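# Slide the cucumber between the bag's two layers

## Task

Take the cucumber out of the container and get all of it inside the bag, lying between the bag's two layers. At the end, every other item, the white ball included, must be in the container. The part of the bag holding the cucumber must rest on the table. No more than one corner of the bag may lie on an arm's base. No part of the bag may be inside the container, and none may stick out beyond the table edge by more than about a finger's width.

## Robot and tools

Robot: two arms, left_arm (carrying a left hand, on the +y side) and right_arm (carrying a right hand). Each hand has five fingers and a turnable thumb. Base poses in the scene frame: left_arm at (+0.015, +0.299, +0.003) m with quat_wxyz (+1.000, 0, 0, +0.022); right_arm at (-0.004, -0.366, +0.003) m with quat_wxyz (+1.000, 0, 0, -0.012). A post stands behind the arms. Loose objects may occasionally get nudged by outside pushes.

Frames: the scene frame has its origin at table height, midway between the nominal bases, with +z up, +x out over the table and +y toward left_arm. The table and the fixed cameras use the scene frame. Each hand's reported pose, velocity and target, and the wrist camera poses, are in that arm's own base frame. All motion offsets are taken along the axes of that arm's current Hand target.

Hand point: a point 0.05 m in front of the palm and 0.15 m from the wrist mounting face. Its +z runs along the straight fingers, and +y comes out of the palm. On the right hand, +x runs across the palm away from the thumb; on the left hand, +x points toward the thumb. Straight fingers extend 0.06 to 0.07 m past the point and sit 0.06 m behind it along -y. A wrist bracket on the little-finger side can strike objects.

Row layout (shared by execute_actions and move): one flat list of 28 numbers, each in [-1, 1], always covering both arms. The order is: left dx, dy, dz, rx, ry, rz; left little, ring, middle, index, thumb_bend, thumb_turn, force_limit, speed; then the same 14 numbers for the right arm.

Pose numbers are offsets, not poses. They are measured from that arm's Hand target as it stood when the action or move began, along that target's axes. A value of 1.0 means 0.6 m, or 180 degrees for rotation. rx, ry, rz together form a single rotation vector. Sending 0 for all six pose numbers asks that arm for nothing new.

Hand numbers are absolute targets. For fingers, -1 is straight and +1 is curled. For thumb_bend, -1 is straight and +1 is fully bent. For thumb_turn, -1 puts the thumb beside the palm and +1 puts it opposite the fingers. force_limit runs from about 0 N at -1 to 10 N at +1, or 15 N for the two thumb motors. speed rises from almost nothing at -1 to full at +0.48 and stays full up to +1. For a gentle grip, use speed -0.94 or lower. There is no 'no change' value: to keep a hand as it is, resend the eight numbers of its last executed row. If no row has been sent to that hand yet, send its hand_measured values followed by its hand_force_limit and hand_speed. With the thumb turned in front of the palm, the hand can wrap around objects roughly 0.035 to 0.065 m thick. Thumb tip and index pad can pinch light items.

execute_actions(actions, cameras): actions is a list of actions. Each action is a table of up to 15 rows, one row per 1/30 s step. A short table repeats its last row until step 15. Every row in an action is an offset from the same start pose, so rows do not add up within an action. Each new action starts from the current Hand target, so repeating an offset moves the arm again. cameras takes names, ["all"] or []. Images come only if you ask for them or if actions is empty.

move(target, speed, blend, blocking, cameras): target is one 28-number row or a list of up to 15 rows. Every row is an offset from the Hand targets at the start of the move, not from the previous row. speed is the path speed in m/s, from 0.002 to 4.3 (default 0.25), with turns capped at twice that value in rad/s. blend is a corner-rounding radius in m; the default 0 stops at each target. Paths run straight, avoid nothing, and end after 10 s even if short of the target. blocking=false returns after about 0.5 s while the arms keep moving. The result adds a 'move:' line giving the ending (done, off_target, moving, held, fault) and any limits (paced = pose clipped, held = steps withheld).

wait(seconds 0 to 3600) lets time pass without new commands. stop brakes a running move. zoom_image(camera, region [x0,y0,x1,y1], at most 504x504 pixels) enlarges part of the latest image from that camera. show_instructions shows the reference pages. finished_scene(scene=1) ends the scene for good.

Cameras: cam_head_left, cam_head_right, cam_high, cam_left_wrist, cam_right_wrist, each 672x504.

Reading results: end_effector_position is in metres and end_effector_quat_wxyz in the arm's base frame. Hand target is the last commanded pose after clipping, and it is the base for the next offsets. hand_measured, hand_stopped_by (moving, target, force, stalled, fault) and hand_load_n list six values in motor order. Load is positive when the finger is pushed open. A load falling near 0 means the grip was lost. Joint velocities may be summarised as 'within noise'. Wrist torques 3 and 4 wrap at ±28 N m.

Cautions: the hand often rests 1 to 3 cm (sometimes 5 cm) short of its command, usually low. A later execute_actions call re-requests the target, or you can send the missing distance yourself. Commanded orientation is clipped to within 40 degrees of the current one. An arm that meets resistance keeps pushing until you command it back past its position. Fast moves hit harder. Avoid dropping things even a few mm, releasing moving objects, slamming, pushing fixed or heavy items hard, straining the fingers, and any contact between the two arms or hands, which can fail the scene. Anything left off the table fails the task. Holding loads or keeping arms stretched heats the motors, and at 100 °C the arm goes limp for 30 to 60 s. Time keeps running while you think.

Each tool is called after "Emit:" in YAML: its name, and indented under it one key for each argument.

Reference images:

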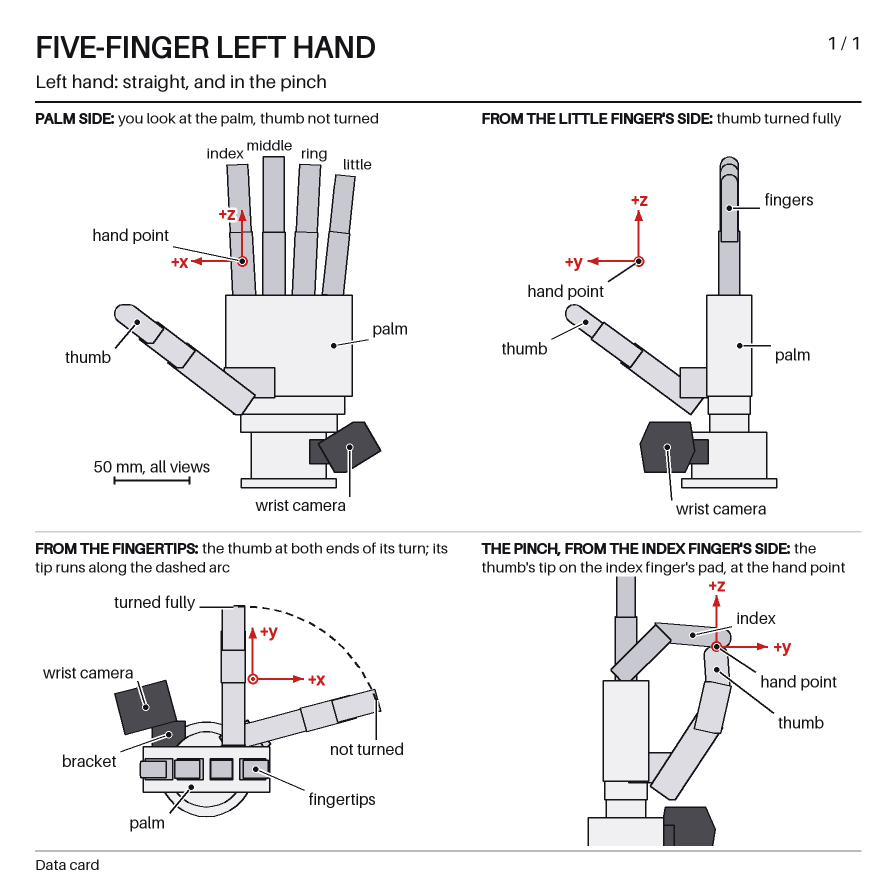

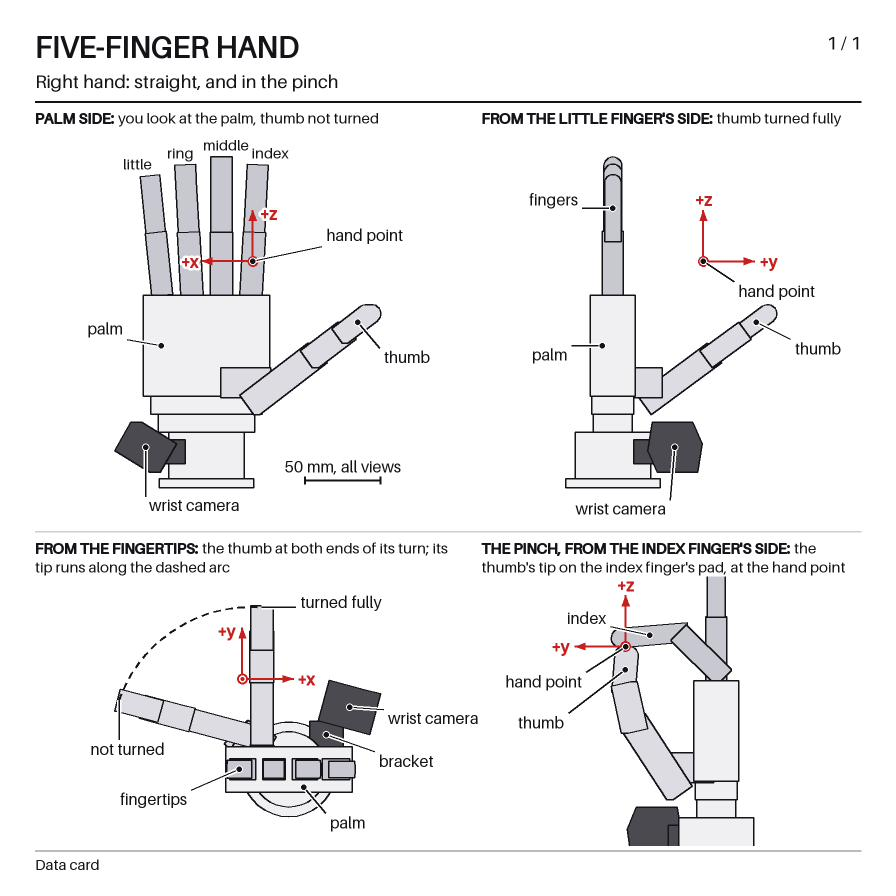

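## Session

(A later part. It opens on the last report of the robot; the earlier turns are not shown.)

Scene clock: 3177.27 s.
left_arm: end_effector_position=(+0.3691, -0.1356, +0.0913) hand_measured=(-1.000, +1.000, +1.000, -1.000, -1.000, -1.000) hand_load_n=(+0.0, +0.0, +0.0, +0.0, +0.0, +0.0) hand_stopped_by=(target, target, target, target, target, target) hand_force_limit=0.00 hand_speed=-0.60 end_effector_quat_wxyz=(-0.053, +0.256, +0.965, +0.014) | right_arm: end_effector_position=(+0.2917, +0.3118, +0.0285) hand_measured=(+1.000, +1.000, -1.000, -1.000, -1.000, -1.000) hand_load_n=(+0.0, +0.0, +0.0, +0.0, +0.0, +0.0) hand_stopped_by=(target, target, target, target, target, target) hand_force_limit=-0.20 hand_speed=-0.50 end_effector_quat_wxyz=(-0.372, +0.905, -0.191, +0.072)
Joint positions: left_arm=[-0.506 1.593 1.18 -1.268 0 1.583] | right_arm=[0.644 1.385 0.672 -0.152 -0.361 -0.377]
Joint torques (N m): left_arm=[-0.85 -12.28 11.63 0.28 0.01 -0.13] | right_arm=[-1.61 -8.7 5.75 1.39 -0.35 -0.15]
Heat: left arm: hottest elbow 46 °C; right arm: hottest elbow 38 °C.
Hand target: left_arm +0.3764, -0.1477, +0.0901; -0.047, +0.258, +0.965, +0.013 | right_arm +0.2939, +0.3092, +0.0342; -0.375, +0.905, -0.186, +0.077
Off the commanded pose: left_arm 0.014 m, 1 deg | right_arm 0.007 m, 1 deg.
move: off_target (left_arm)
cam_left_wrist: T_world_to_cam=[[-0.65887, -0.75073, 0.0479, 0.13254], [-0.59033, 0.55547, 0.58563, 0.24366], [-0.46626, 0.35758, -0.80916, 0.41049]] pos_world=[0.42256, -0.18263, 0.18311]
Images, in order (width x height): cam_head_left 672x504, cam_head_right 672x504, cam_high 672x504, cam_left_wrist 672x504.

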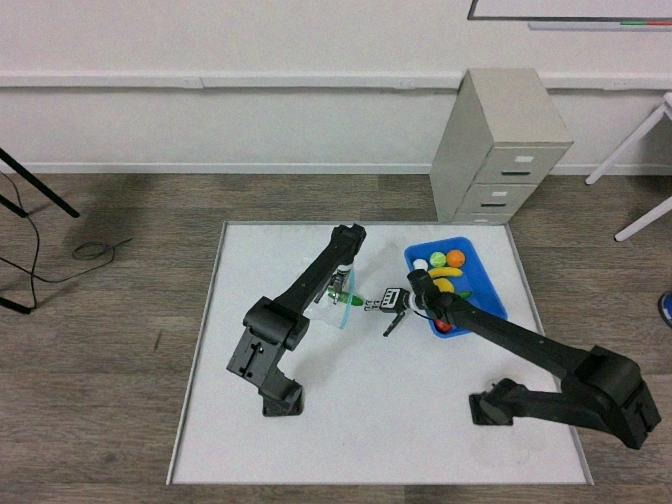

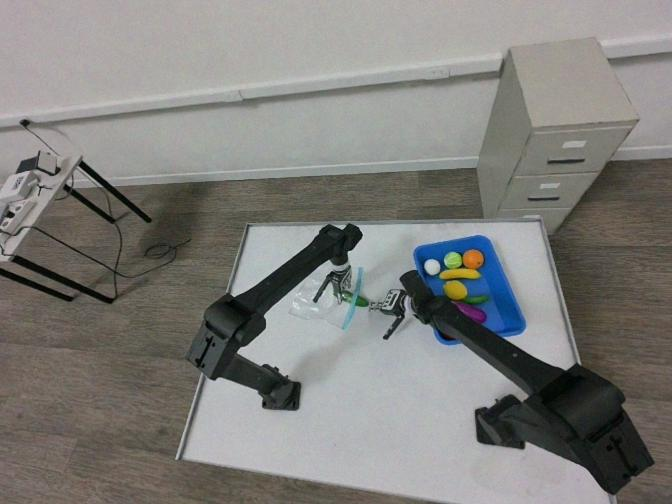

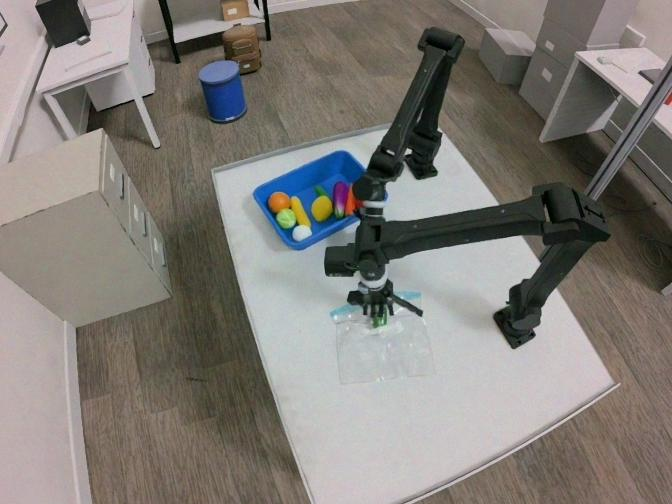

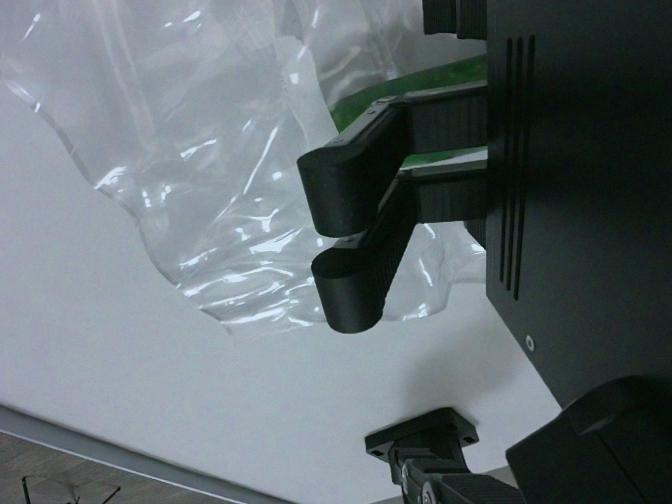

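Emit:
move:
  target:
    - [0.0034,0,0.0332,0,0,0,-1,1,1,-1,-1,-1,0,-0.6,0,0,0,0,0,0,1,1,-1,-1,-1,-1,-0.2,-0.5]
    - [0.0,0,0.0664,0,0,0,-1,1,1,-1,-1,-1,0,-0.6,0,0,0,0,0,0,1,1,-1,-1,-1,-1,-0.2,-0.5]
  speed: 0.03
  cameras: ["cam_head_right","cam_high","cam_head_left","cam_left_wrist"]

Emit:
zoom_image:
  camera: "cam_head_left"
  region: [300, 260, 400, 340]

Emit:
zoom_image:
  camera: "cam_head_right"
  region: [300, 260, 400, 340]

Emit:
zoom_image:
  camera: "cam_high"
  region: [320, 260, 450, 390]

Scene clock: 3196.43 s.
left_arm: end_effector_position=(+0.3825, -0.1431, +0.0726) hand_measured=(-1.000, +1.000, +1.000, -1.000, -1.000, -1.000) hand_load_n=(-0.5, +0.5, +0.0, -0.5, +0.0, +0.0) hand_stopped_by=(target, target, target, target, target, target) hand_force_limit=0.00 hand_speed=-0.60 end_effector_quat_wxyz=(-0.028, +0.256, +0.966, +0.007) | right_arm: end_effector_position=(+0.2917, +0.3118, +0.0285) hand_measured=(+1.000, +1.000, -1.000, -1.000, -1.000, -1.000) hand_load_n=(+0.0, +0.0, +0.0, +0.0, +0.0, +0.0) hand_stopped_by=(target, target, target, target, target, target) hand_force_limit=-0.20 hand_speed=-0.50 end_effector_quat_wxyz=(-0.372, +0.905, -0.191, +0.072)
Joint positions: left_arm=[-0.506 1.614 1.16 -1.174 0 1.582] | right_arm=[0.644 1.385 0.672 -0.152 -0.361 -0.377]
Joint torques (N m): left_arm=[-0.67 -11.22 7.32 0.72 -0.03 -0.12] | right_arm=[-1.67 -8.76 5.79 1.39 -0.36 -0.14]
Heat: left arm: hottest elbow 46 °C; right arm: hottest elbow 37 °C.
Hand target: left_arm +0.3730, -0.1457, +0.0504; -0.047, +0.258, +0.965, +0.013 | right_arm +0.2939, +0.3092, +0.0342; -0.375, +0.905, -0.186, +0.077
Off the commanded pose: left_arm 0.024 m, 2 deg | right_arm 0.007 m, 1 deg.
move: off_target (left_arm)
cam_left_wrist: T_world_to_cam=[[-0.6606, -0.74985, 0.0365, 0.13834], [-0.61674, 0.56977, 0.54314, 0.28194], [-0.42807, 0.33629, -0.83885, 0.38875]] pos_world=[0.43168, -0.18763, 0.16792]
Images, in order (width x height): cam_head_left 672x504, cam_head_right 672x504, cam_high 672x504, cam_left_wrist 672x504.

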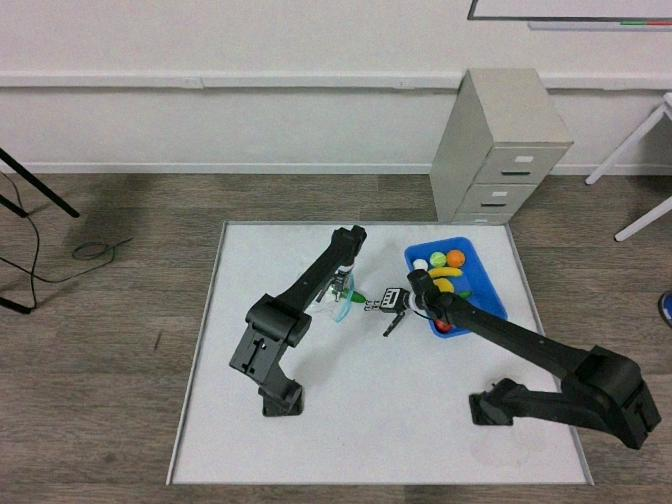

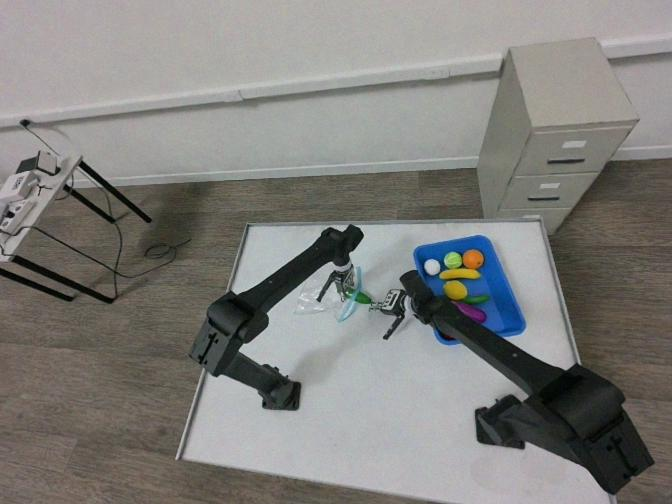

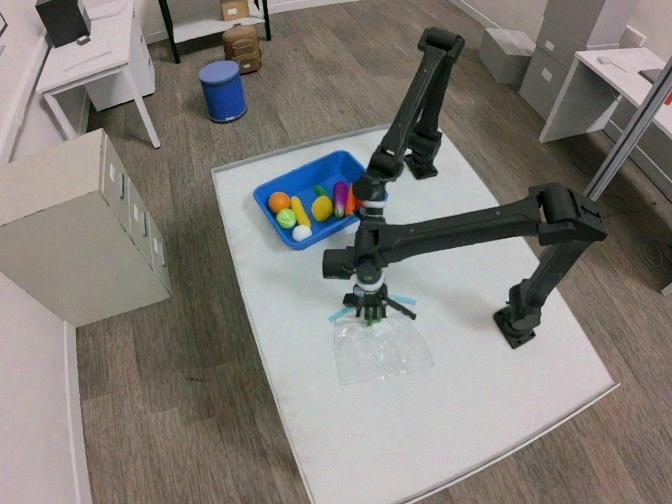

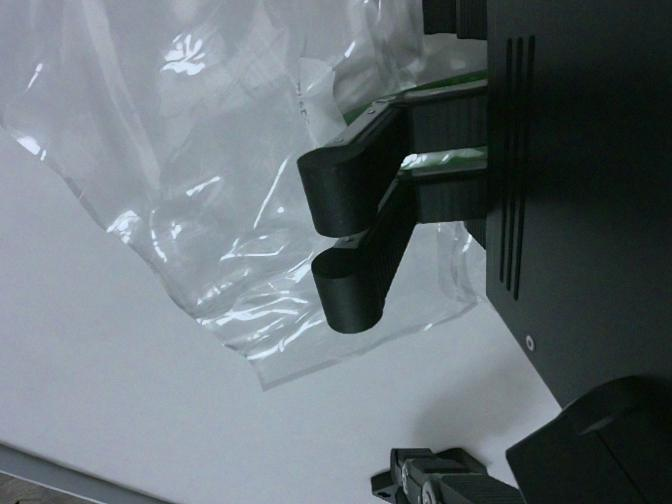

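Scaled by 5.040.

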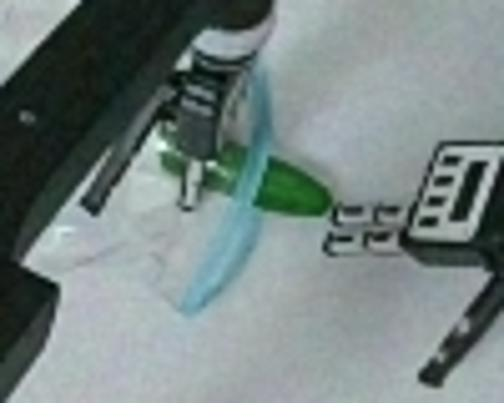

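Scaled by 5.040.

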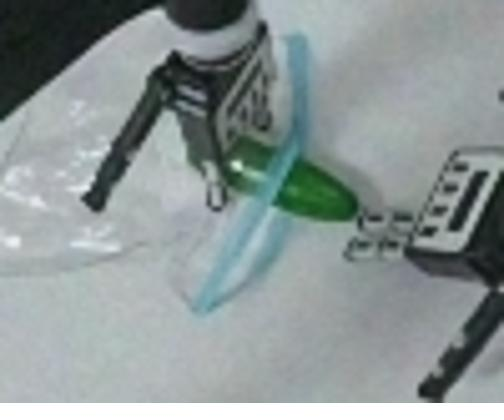

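Scaled by 3.877.

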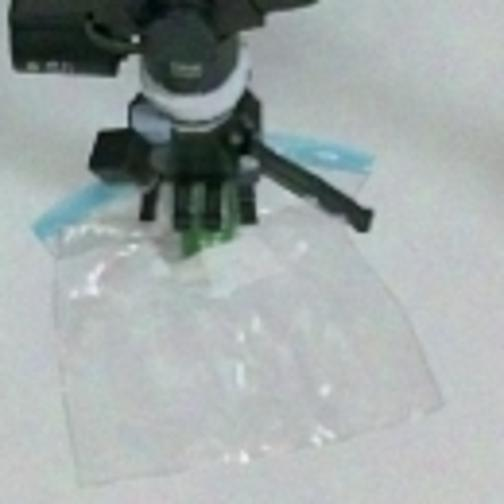

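Emit:
move:
  target:
    - [0,0,0,0,0,0,-1,1,1,-1,-1,-1,0,-0.6,0,0.0118,-0.0118,0,0,0,1,1,-1,-1,-1,-1,-0.2,-0.5]
    - [0,0,0,0,0,0,-1,1,1,-1,-1,-1,0,-0.6,0.0242,0.0118,-0.0118,0,0,0,1,1,-1,-1,-1,-1,-0.2,-0.5]
  speed: 0.05
  cameras: ["cam_head_right","cam_head_left"]

Emit:
zoom_image:
  camera: "cam_head_left"
  region: [300, 260, 400, 340]

Emit:
zoom_image:
  camera: "cam_head_right"
  region: [300, 260, 400, 340]

Scene clock: 3223.10 s.
left_arm: end_effector_position=(+0.3825, -0.1431, +0.0726) hand_measured=(-1.000, +1.000, +1.000, -1.000, -1.000, -1.000) hand_load_n=(+0.0, +0.0, +0.0, -0.5, +0.0, +0.0) hand_stopped_by=(target, target, target, target, target, target) hand_force_limit=0.00 hand_speed=-0.60 end_effector_quat_wxyz=(-0.028, +0.256, +0.966, +0.007) | right_arm: end_effector_position=(+0.2942, +0.2915, +0.0278) hand_measured=(+1.000, +1.000, -1.000, -1.000, -1.000, -1.000) hand_load_n=(+0.0, +0.0, +0.0, +0.0, +0.0, -0.5) hand_stopped_by=(target, target, target, target, target, target) hand_force_limit=-0.20 hand_speed=-0.50 end_effector_quat_wxyz=(-0.372, +0.905, -0.192, +0.072)
Joint positions: left_arm=[-0.506 1.614 1.16 -1.174 0 1.582] | right_arm=[0.592 1.362 0.65 -0.17 -0.394 -0.418]
Joint torques (N m): left_arm=[-0.85 -11.11 7.28 0.84 -0.03 -0.12] | right_arm=[-1.49 -7 7.36 1.37 -0.36 -0.16]
Heat: left arm: hottest elbow 45 °C; right arm: hottest elbow 37 °C.
Hand target: left_arm +0.3730, -0.1457, +0.0504; -0.047, +0.258, +0.965, +0.013 | right_arm +0.3033, +0.2942, +0.0341; -0.375, +0.905, -0.186, +0.077
Off the commanded pose: left_arm 0.024 m, 2 deg | right_arm 0.011 m, 1 deg.
move: off_target (right_arm)
Images, in order (width x height): cam_head_left 672x504, cam_head_right 672x504.

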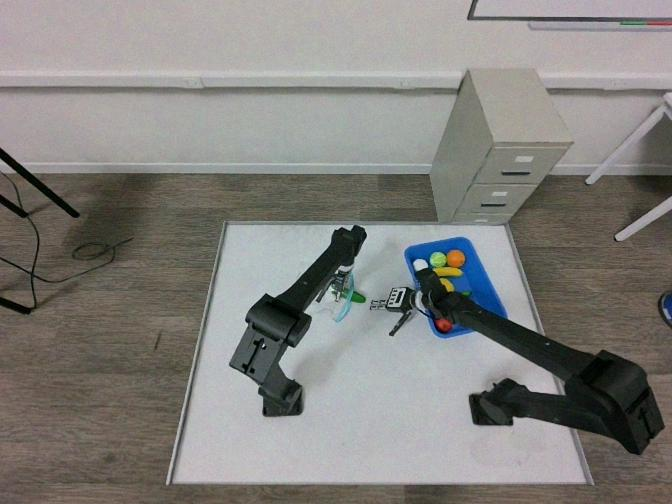

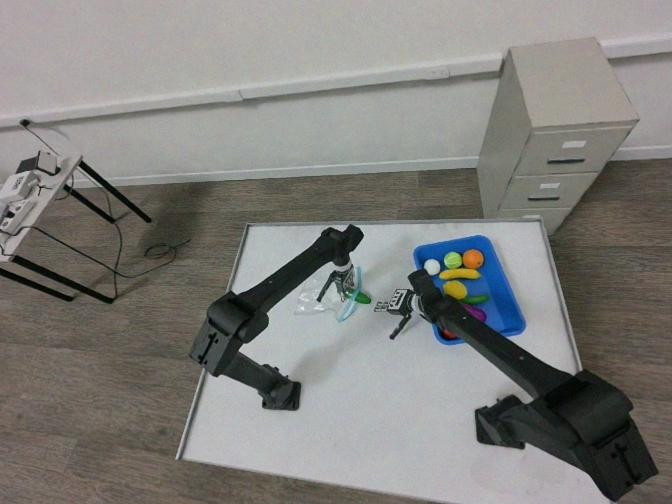

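Scaled by 5.040.

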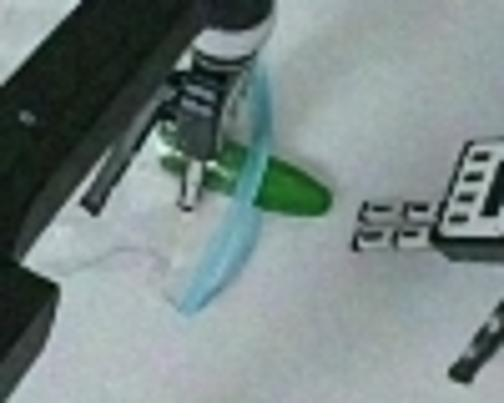

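Scaled by 5.040.

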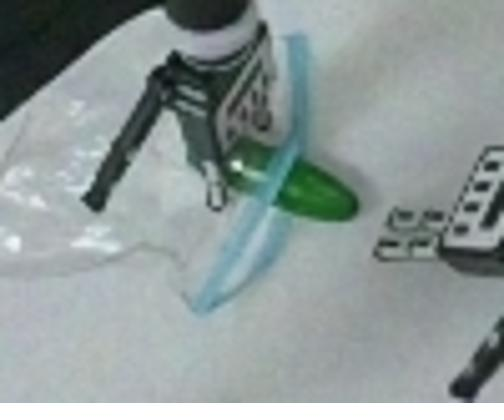

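Emit:
move:
  target: [0,0,0,0,0,0,-1,1,1,-1,-1,-1,0,-0.6,0.005,-0.0412,0.0412,0,0,0,1,1,-1,-1,-1,-1,-0.2,-0.5]
  speed: 0.03
  cameras: ["cam_head_right","cam_head_left","cam_left_wrist"]

Emit:
zoom_image:
  camera: "cam_head_left"
  region: [300, 260, 400, 340]

Emit:
zoom_image:
  camera: "cam_head_right"
  region: [300, 260, 400, 340]

Scene clock: 3242.87 s.
left_arm: end_effector_position=(+0.3825, -0.1431, +0.0726) hand_measured=(-1.000, +1.000, +1.000, -1.000, -1.000, -1.000) hand_load_n=(+0.0, +0.0, +0.5, +0.0, -0.5, +0.0) hand_stopped_by=(target, target, target, target, target, target) hand_force_limit=0.00 hand_speed=-0.60 end_effector_quat_wxyz=(-0.028, +0.256, +0.966, +0.007) | right_arm: end_effector_position=(+0.3084, +0.3120, +0.0248) hand_measured=(+1.000, +1.000, -1.000, -1.000, -1.000, -1.000) hand_load_n=(+0.0, +0.0, +0.0, +0.0, +0.0, +0.0) hand_stopped_by=(target, target, target, target, target, target) hand_force_limit=-0.20 hand_speed=-0.50 end_effector_quat_wxyz=(-0.365, +0.909, -0.186, +0.073)
Joint positions: left_arm=[-0.506 1.614 1.16 -1.174 0 1.582] | right_arm=[0.623 1.431 0.715 -0.17 -0.37 -0.411]
Joint torques (N m): left_arm=[-0.73 -11.05 7.32 0.7 0 -0.11] | right_arm=[-0.56 -7.24 8.27 1.94 -0.25 0.22]
Heat: left arm: hottest elbow 45 °C; right arm: hottest elbow 38 °C.
Hand target: left_arm +0.3730, -0.1457, +0.0504; -0.047, +0.258, +0.965, +0.013 | right_arm +0.3200, +0.3251, +0.0341; -0.375, +0.905, -0.186, +0.078
Off the commanded pose: left_arm 0.024 m, 2 deg | right_arm 0.020 m, 1 deg.
move: off_target (right_arm)
cam_left_wrist: T_world_to_cam=[[-0.6606, -0.74985, 0.0365, 0.13834], [-0.61674, 0.56977, 0.54314, 0.28194], [-0.42807, 0.33629, -0.83885, 0.38875]] pos_world=[0.43168, -0.18763, 0.16792]
Images, in order (width x height): cam_head_left 672x504, cam_head_right 672x504, cam_left_wrist 672x504.

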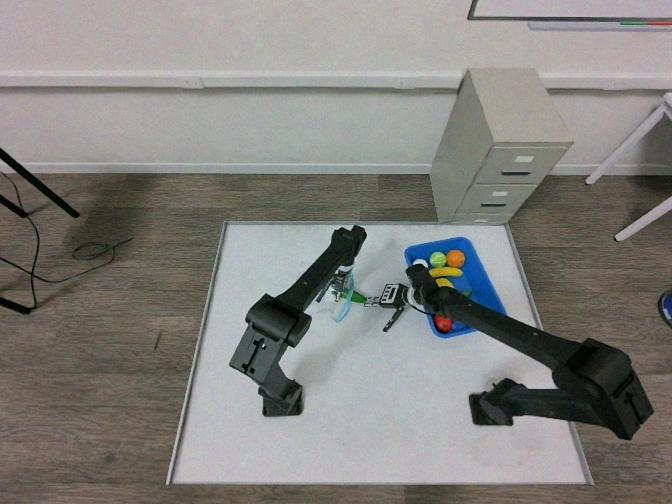

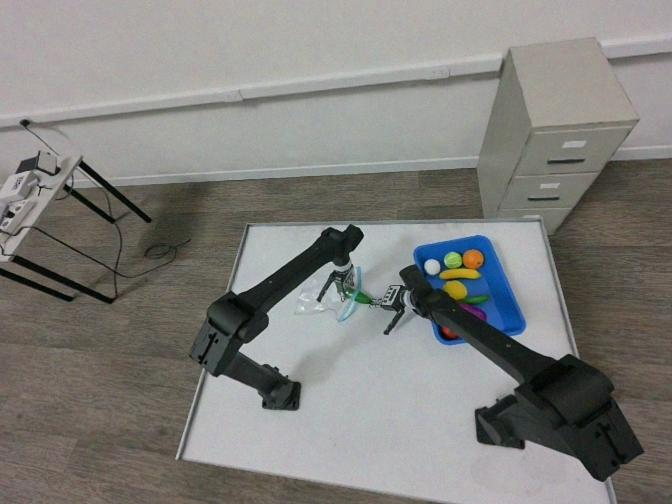

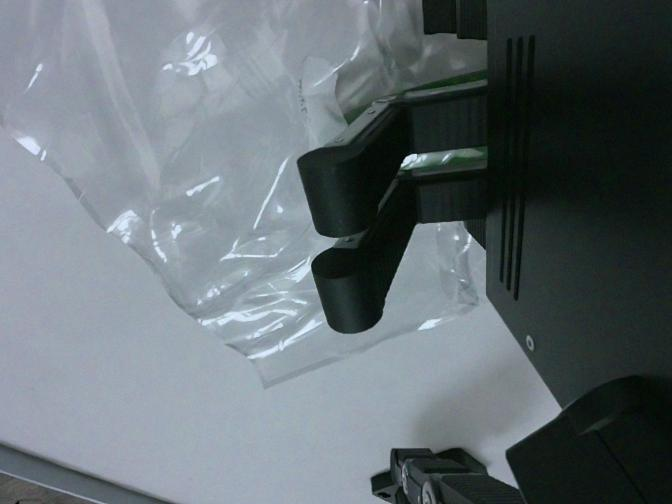

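Scaled by 5.040.

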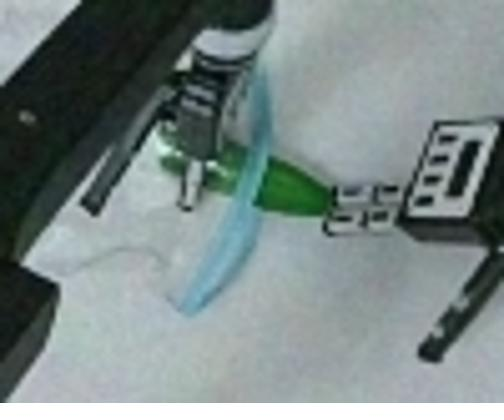

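Scaled by 5.040.

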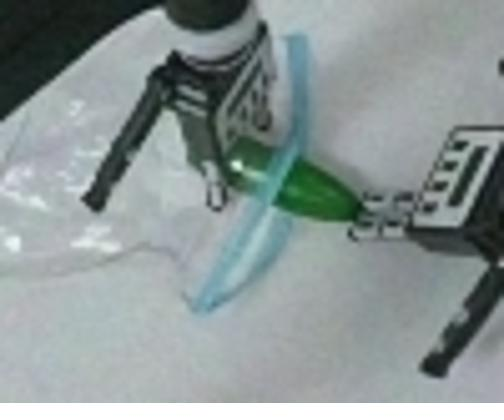

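Emit:
move:
  target: [0,0,0,0,0,0,-1,1,1,-1,-1,-1,0,-0.6,0.003,-0.0354,0.0354,0,0,0,1,1,-1,-1,-1,-1,-0.2,-0.5]
  speed: 0.03
  cameras: ["cam_head_right","cam_head_left","cam_high"]

Emit:
zoom_image:
  camera: "cam_head_left"
  region: [300, 260, 400, 340]

Emit:
zoom_image:
  camera: "cam_head_right"
  region: [300, 260, 400, 340]

Emit:
zoom_image:
  camera: "cam_high"
  region: [320, 260, 450, 390]

Scene clock: 3253.57 s.
left_arm: end_effector_position=(+0.3832, -0.1433, +0.0725) hand_measured=(-1.000, +1.000, +1.000, -1.000, -1.000, -1.000) hand_load_n=(+0.0, +0.0, +0.0, -0.5, +0.0, +0.0) hand_stopped_by=(target, target, target, target, target, target) hand_force_limit=0.00 hand_speed=-0.60 end_effector_quat_wxyz=(-0.026, +0.256, +0.966, +0.007) | right_arm: end_effector_position=(+0.3215, +0.3369, +0.0243) hand_measured=(+1.000, +1.000, -1.000, -1.000, -1.000, -1.000) hand_load_n=(+0.0, +0.0, +0.0, -0.5, +0.0, -0.5) hand_stopped_by=(target, target, target, target, target, target) hand_force_limit=-0.20 hand_speed=-0.50 end_effector_quat_wxyz=(-0.363, +0.910, -0.187, +0.072)
Joint positions: left_arm=[-0.506 1.614 1.16 -1.171 -0.001 1.582] | right_arm=[0.655 1.496 0.784 -0.17 -0.348 -0.385]
Joint torques (N m): left_arm=[-0.5 -10.99 7.28 0.69 0.01 -0.11] | right_arm=[-0.32 -8.29 8.44 2.13 -0.27 0.16]
Heat: left arm: hottest elbow 44 °C; right arm: hottest elbow 38 °C.
Hand target: left_arm +0.3730, -0.1458, +0.0504; -0.047, +0.258, +0.965, +0.012 | right_arm +0.3335, +0.3520, +0.0341; -0.375, +0.905, -0.186, +0.078
Off the commanded pose: left_arm 0.024 m, 3 deg | right_arm 0.022 m, 2 deg.
move: off_target (right_arm)
Images, in order (width x height): cam_head_left 672x504, cam_head_right 672x504, cam_high 672x504.

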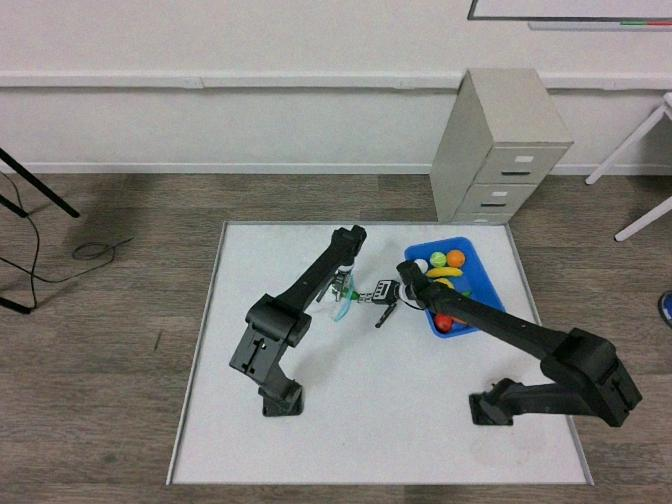

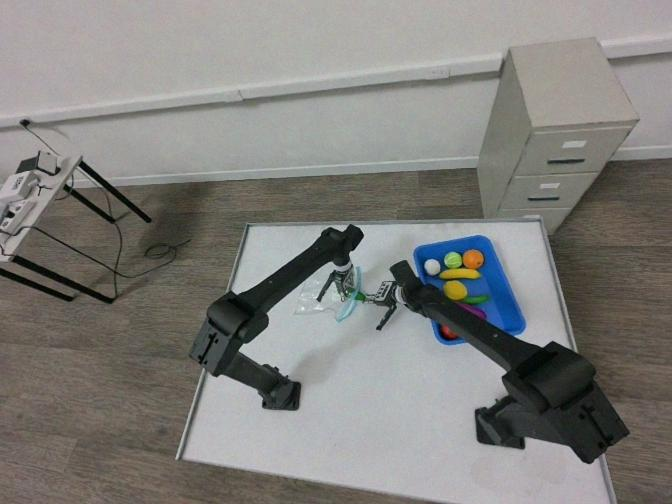

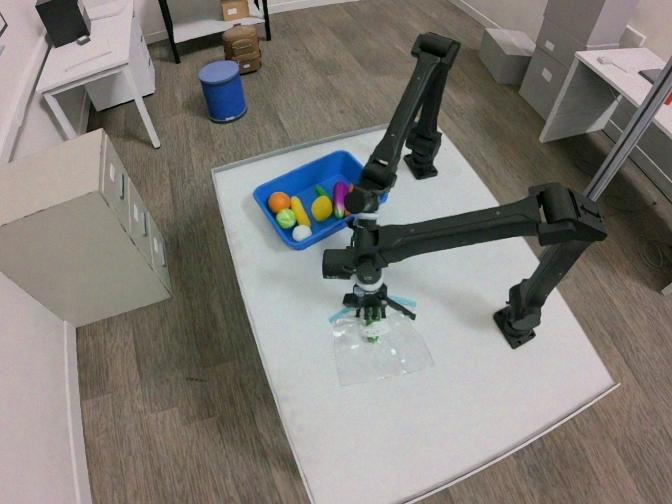

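Scaled by 5.040.

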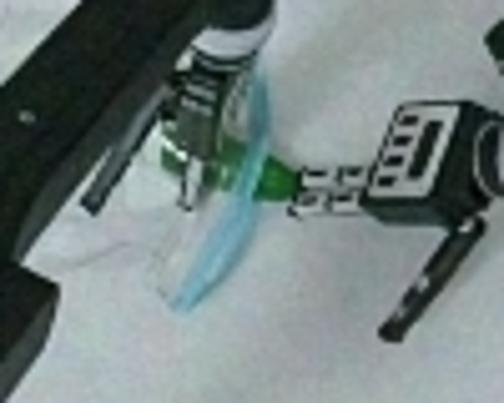

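Scaled by 5.040.

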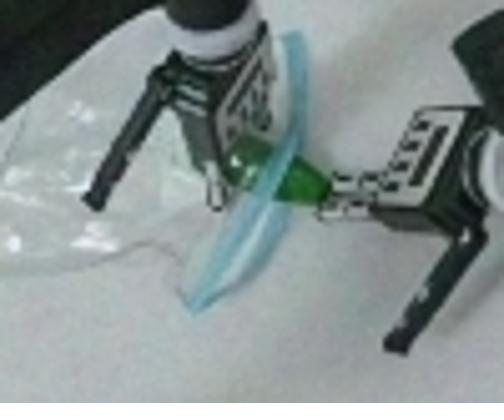

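Scaled by 3.877.

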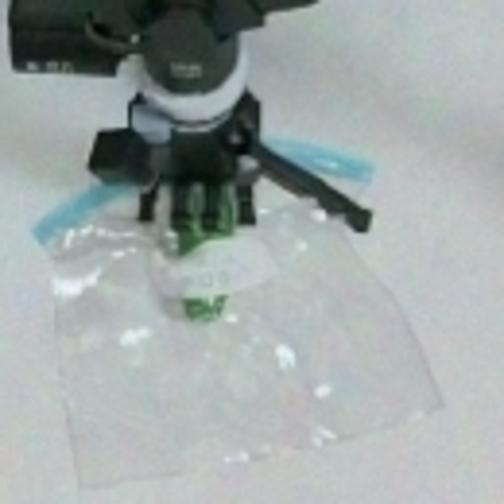

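Emit:
move:
  target: [0,0,0,0,0,0,-1,1,1,-1,-1,-1,0,-0.6,0,-0.0295,0.0295,0,0,0,1,1,-1,-1,-1,-1,-0.2,-0.5]
  speed: 0.03
  cameras: ["cam_head_right","cam_head_left","cam_high"]

Emit:
zoom_image:
  camera: "cam_head_left"
  region: [300, 260, 400, 340]

Emit:
zoom_image:
  camera: "cam_head_right"
  region: [300, 260, 400, 340]

Emit:
zoom_image:
  camera: "cam_high"
  region: [320, 260, 450, 390]

Scene clock: 3264.87 s.
left_arm: end_effector_position=(+0.3832, -0.1433, +0.0723) hand_measured=(-1.000, +1.000, +1.000, -1.000, -1.000, -1.000) hand_load_n=(+0.0, +0.0, +0.0, -0.5, +0.0, +0.0) hand_stopped_by=(target, target, target, target, target, target) hand_force_limit=0.00 hand_speed=-0.60 end_effector_quat_wxyz=(-0.026, +0.256, +0.966, +0.007) | right_arm: end_effector_position=(+0.3320, +0.3604, +0.0248) hand_measured=(+1.000, +1.000, -1.000, -1.000, -1.000, -1.000) hand_load_n=(+0.0, +0.0, +0.0, -0.5, +0.0, +0.0) hand_stopped_by=(target, target, target, target, target, target) hand_force_limit=-0.20 hand_speed=-0.50 end_effector_quat_wxyz=(-0.364, +0.910, -0.186, +0.072)
Joint positions: left_arm=[-0.506 1.614 1.16 -1.171 -0.001 1.582] | right_arm=[0.684 1.548 0.845 -0.17 -0.33 -0.362]
Joint torques (N m): left_arm=[-0.62 -11.34 7.36 0.66 0 -0.13] | right_arm=[-0.56 -9 8.39 2.11 -0.22 0.15]
Heat: left arm: hottest elbow 44 °C; right arm: hottest elbow 39 °C.
Hand target: left_arm +0.3730, -0.1457, +0.0504; -0.048, +0.258, +0.965, +0.013 | right_arm +0.3434, +0.3751, +0.0341; -0.375, +0.905, -0.186, +0.078
Off the commanded pose: left_arm 0.024 m, 3 deg | right_arm 0.021 m, 2 deg.
move: off_target (right_arm)
Images, in order (width x height): cam_head_left 672x504, cam_head_right 672x504, cam_high 672x504.

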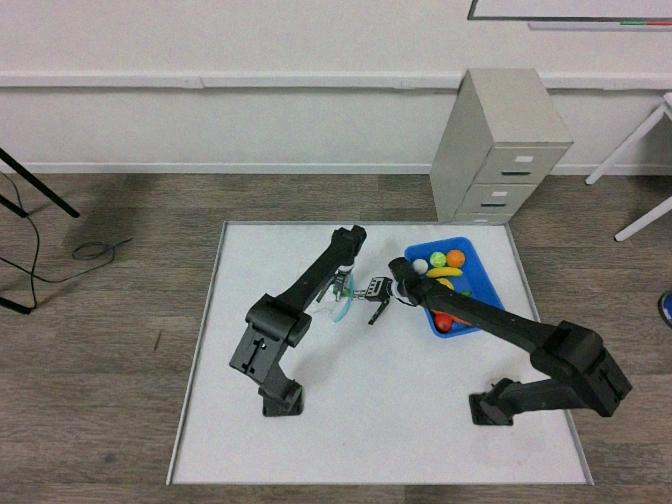

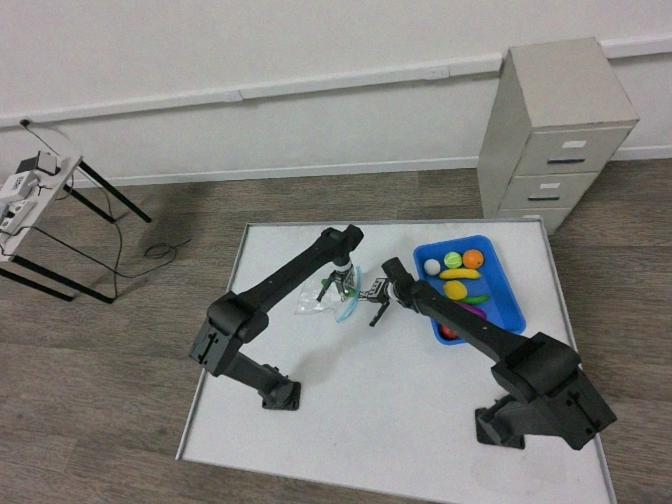

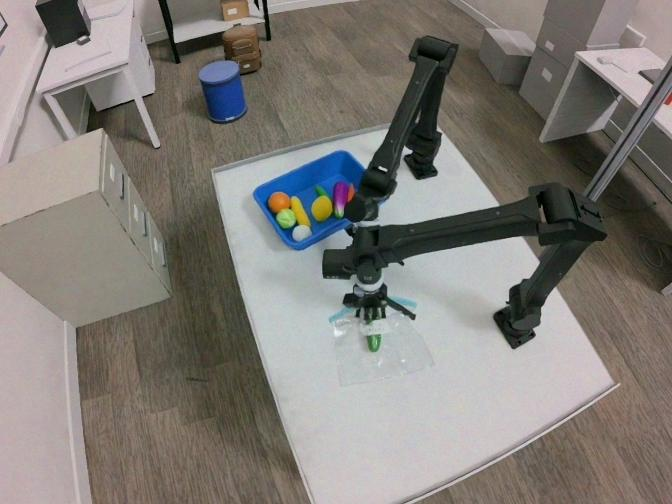

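Scaled by 5.040.

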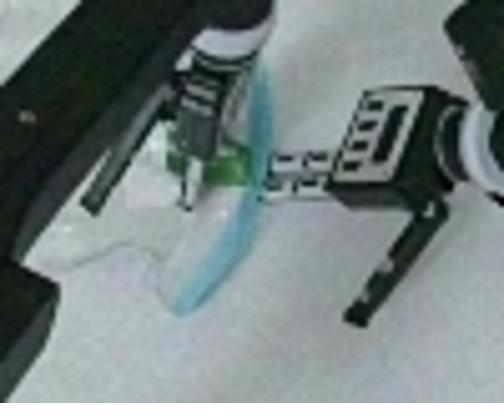

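Scaled by 5.040.

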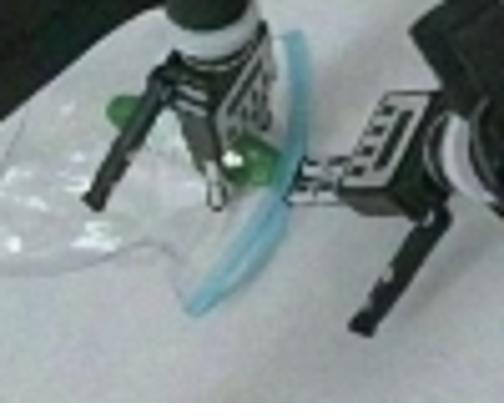

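Scaled by 3.877.

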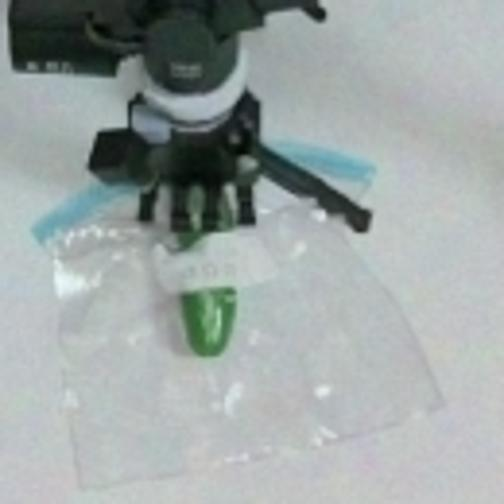

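Emit:
move:
  target: [0,0,0,0,0,0,-1,1,1,-1,-1,-1,0,-0.6,0,-0.0354,0.0354,0,0,0,1,1,-1,-1,-1,-1,-0.2,-0.5]
  speed: 0.03
  cameras: ["cam_head_right","cam_head_left","cam_high"]

Emit:
zoom_image:
  camera: "cam_head_left"
  region: [300, 260, 400, 340]

Emit:
zoom_image:
  camera: "cam_head_right"
  region: [300, 260, 400, 340]

Emit:
zoom_image:
  camera: "cam_high"
  region: [320, 260, 450, 390]

Scene clock: 3284.50 s.
left_arm: end_effector_position=(+0.3832, -0.1433, +0.0723) hand_measured=(-1.000, +1.000, +1.000, -1.000, -1.000, -1.000) hand_load_n=(+0.0, +0.0, +0.0, -0.5, -0.5, +0.0) hand_stopped_by=(target, target, target, target, target, target) hand_force_limit=0.00 hand_speed=-0.60 end_effector_quat_wxyz=(-0.026, +0.256, +0.966, +0.007) | right_arm: end_effector_position=(+0.3457, +0.3887, +0.0256) hand_measured=(+1.000, +1.000, -1.000, -1.000, -1.000, -1.000) hand_load_n=(+0.0, +0.0, +0.0, +0.0, +0.0, +0.0) hand_stopped_by=(target, target, target, target, target, target) hand_force_limit=-0.20 hand_speed=-0.50 end_effector_quat_wxyz=(-0.366, +0.909, -0.185, +0.074)
Joint positions: left_arm=[-0.506 1.614 1.16 -1.171 -0.001 1.582] | right_arm=[0.714 1.609 0.92 -0.17 -0.309 -0.339]
Joint torques (N m): left_arm=[-0.85 -11.4 7.39 0.66 0.01 -0.13] | right_arm=[-0.62 -10.11 8.43 1.83 -0.19 0.18]
Heat: left arm: hottest elbow 43 °C; right arm: hottest elbow 40 °C.
Hand target: left_arm +0.3730, -0.1458, +0.0504; -0.047, +0.258, +0.965, +0.012 | right_arm +0.3552, +0.4027, +0.0341; -0.375, +0.905, -0.186, +0.078
Off the commanded pose: left_arm 0.024 m, 3 deg | right_arm 0.019 m, 1 deg.
move: off_target (right_arm)
Images, in order (width x height): cam_head_left 672x504, cam_head_right 672x504, cam_high 672x504.

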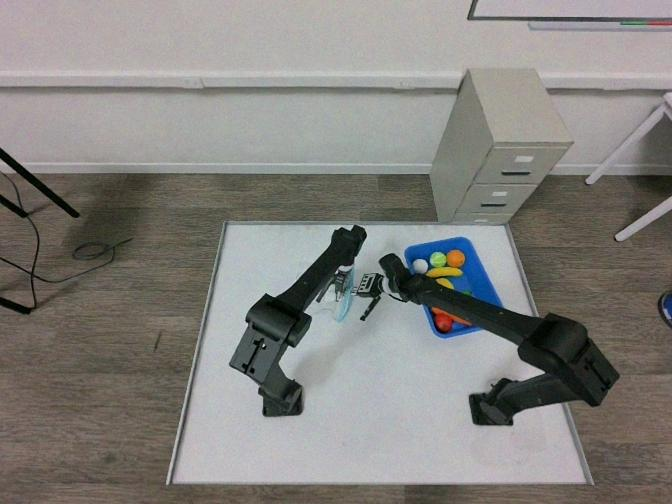

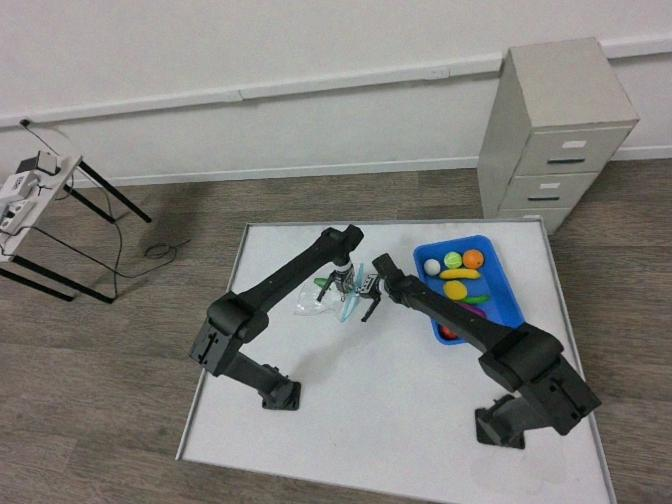

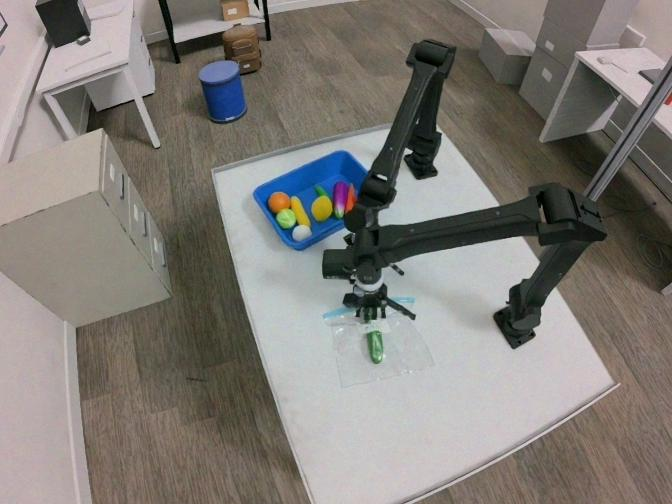

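Scaled by 5.040.

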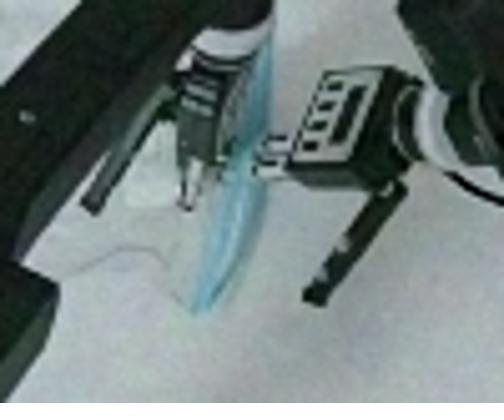

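Scaled by 5.040.

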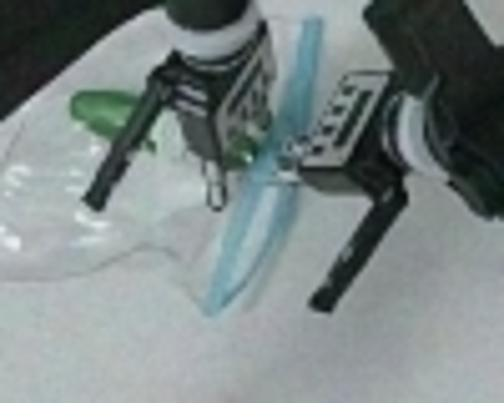

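Scaled by 3.877.

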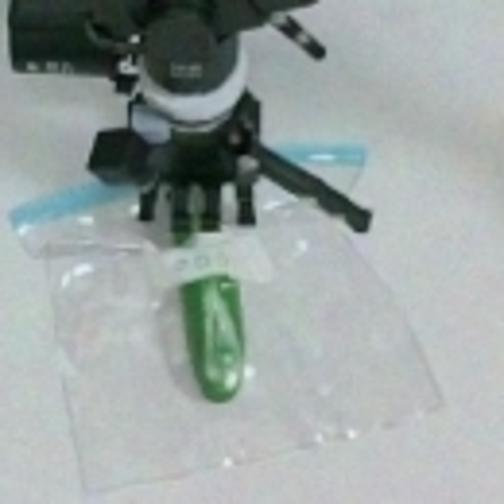

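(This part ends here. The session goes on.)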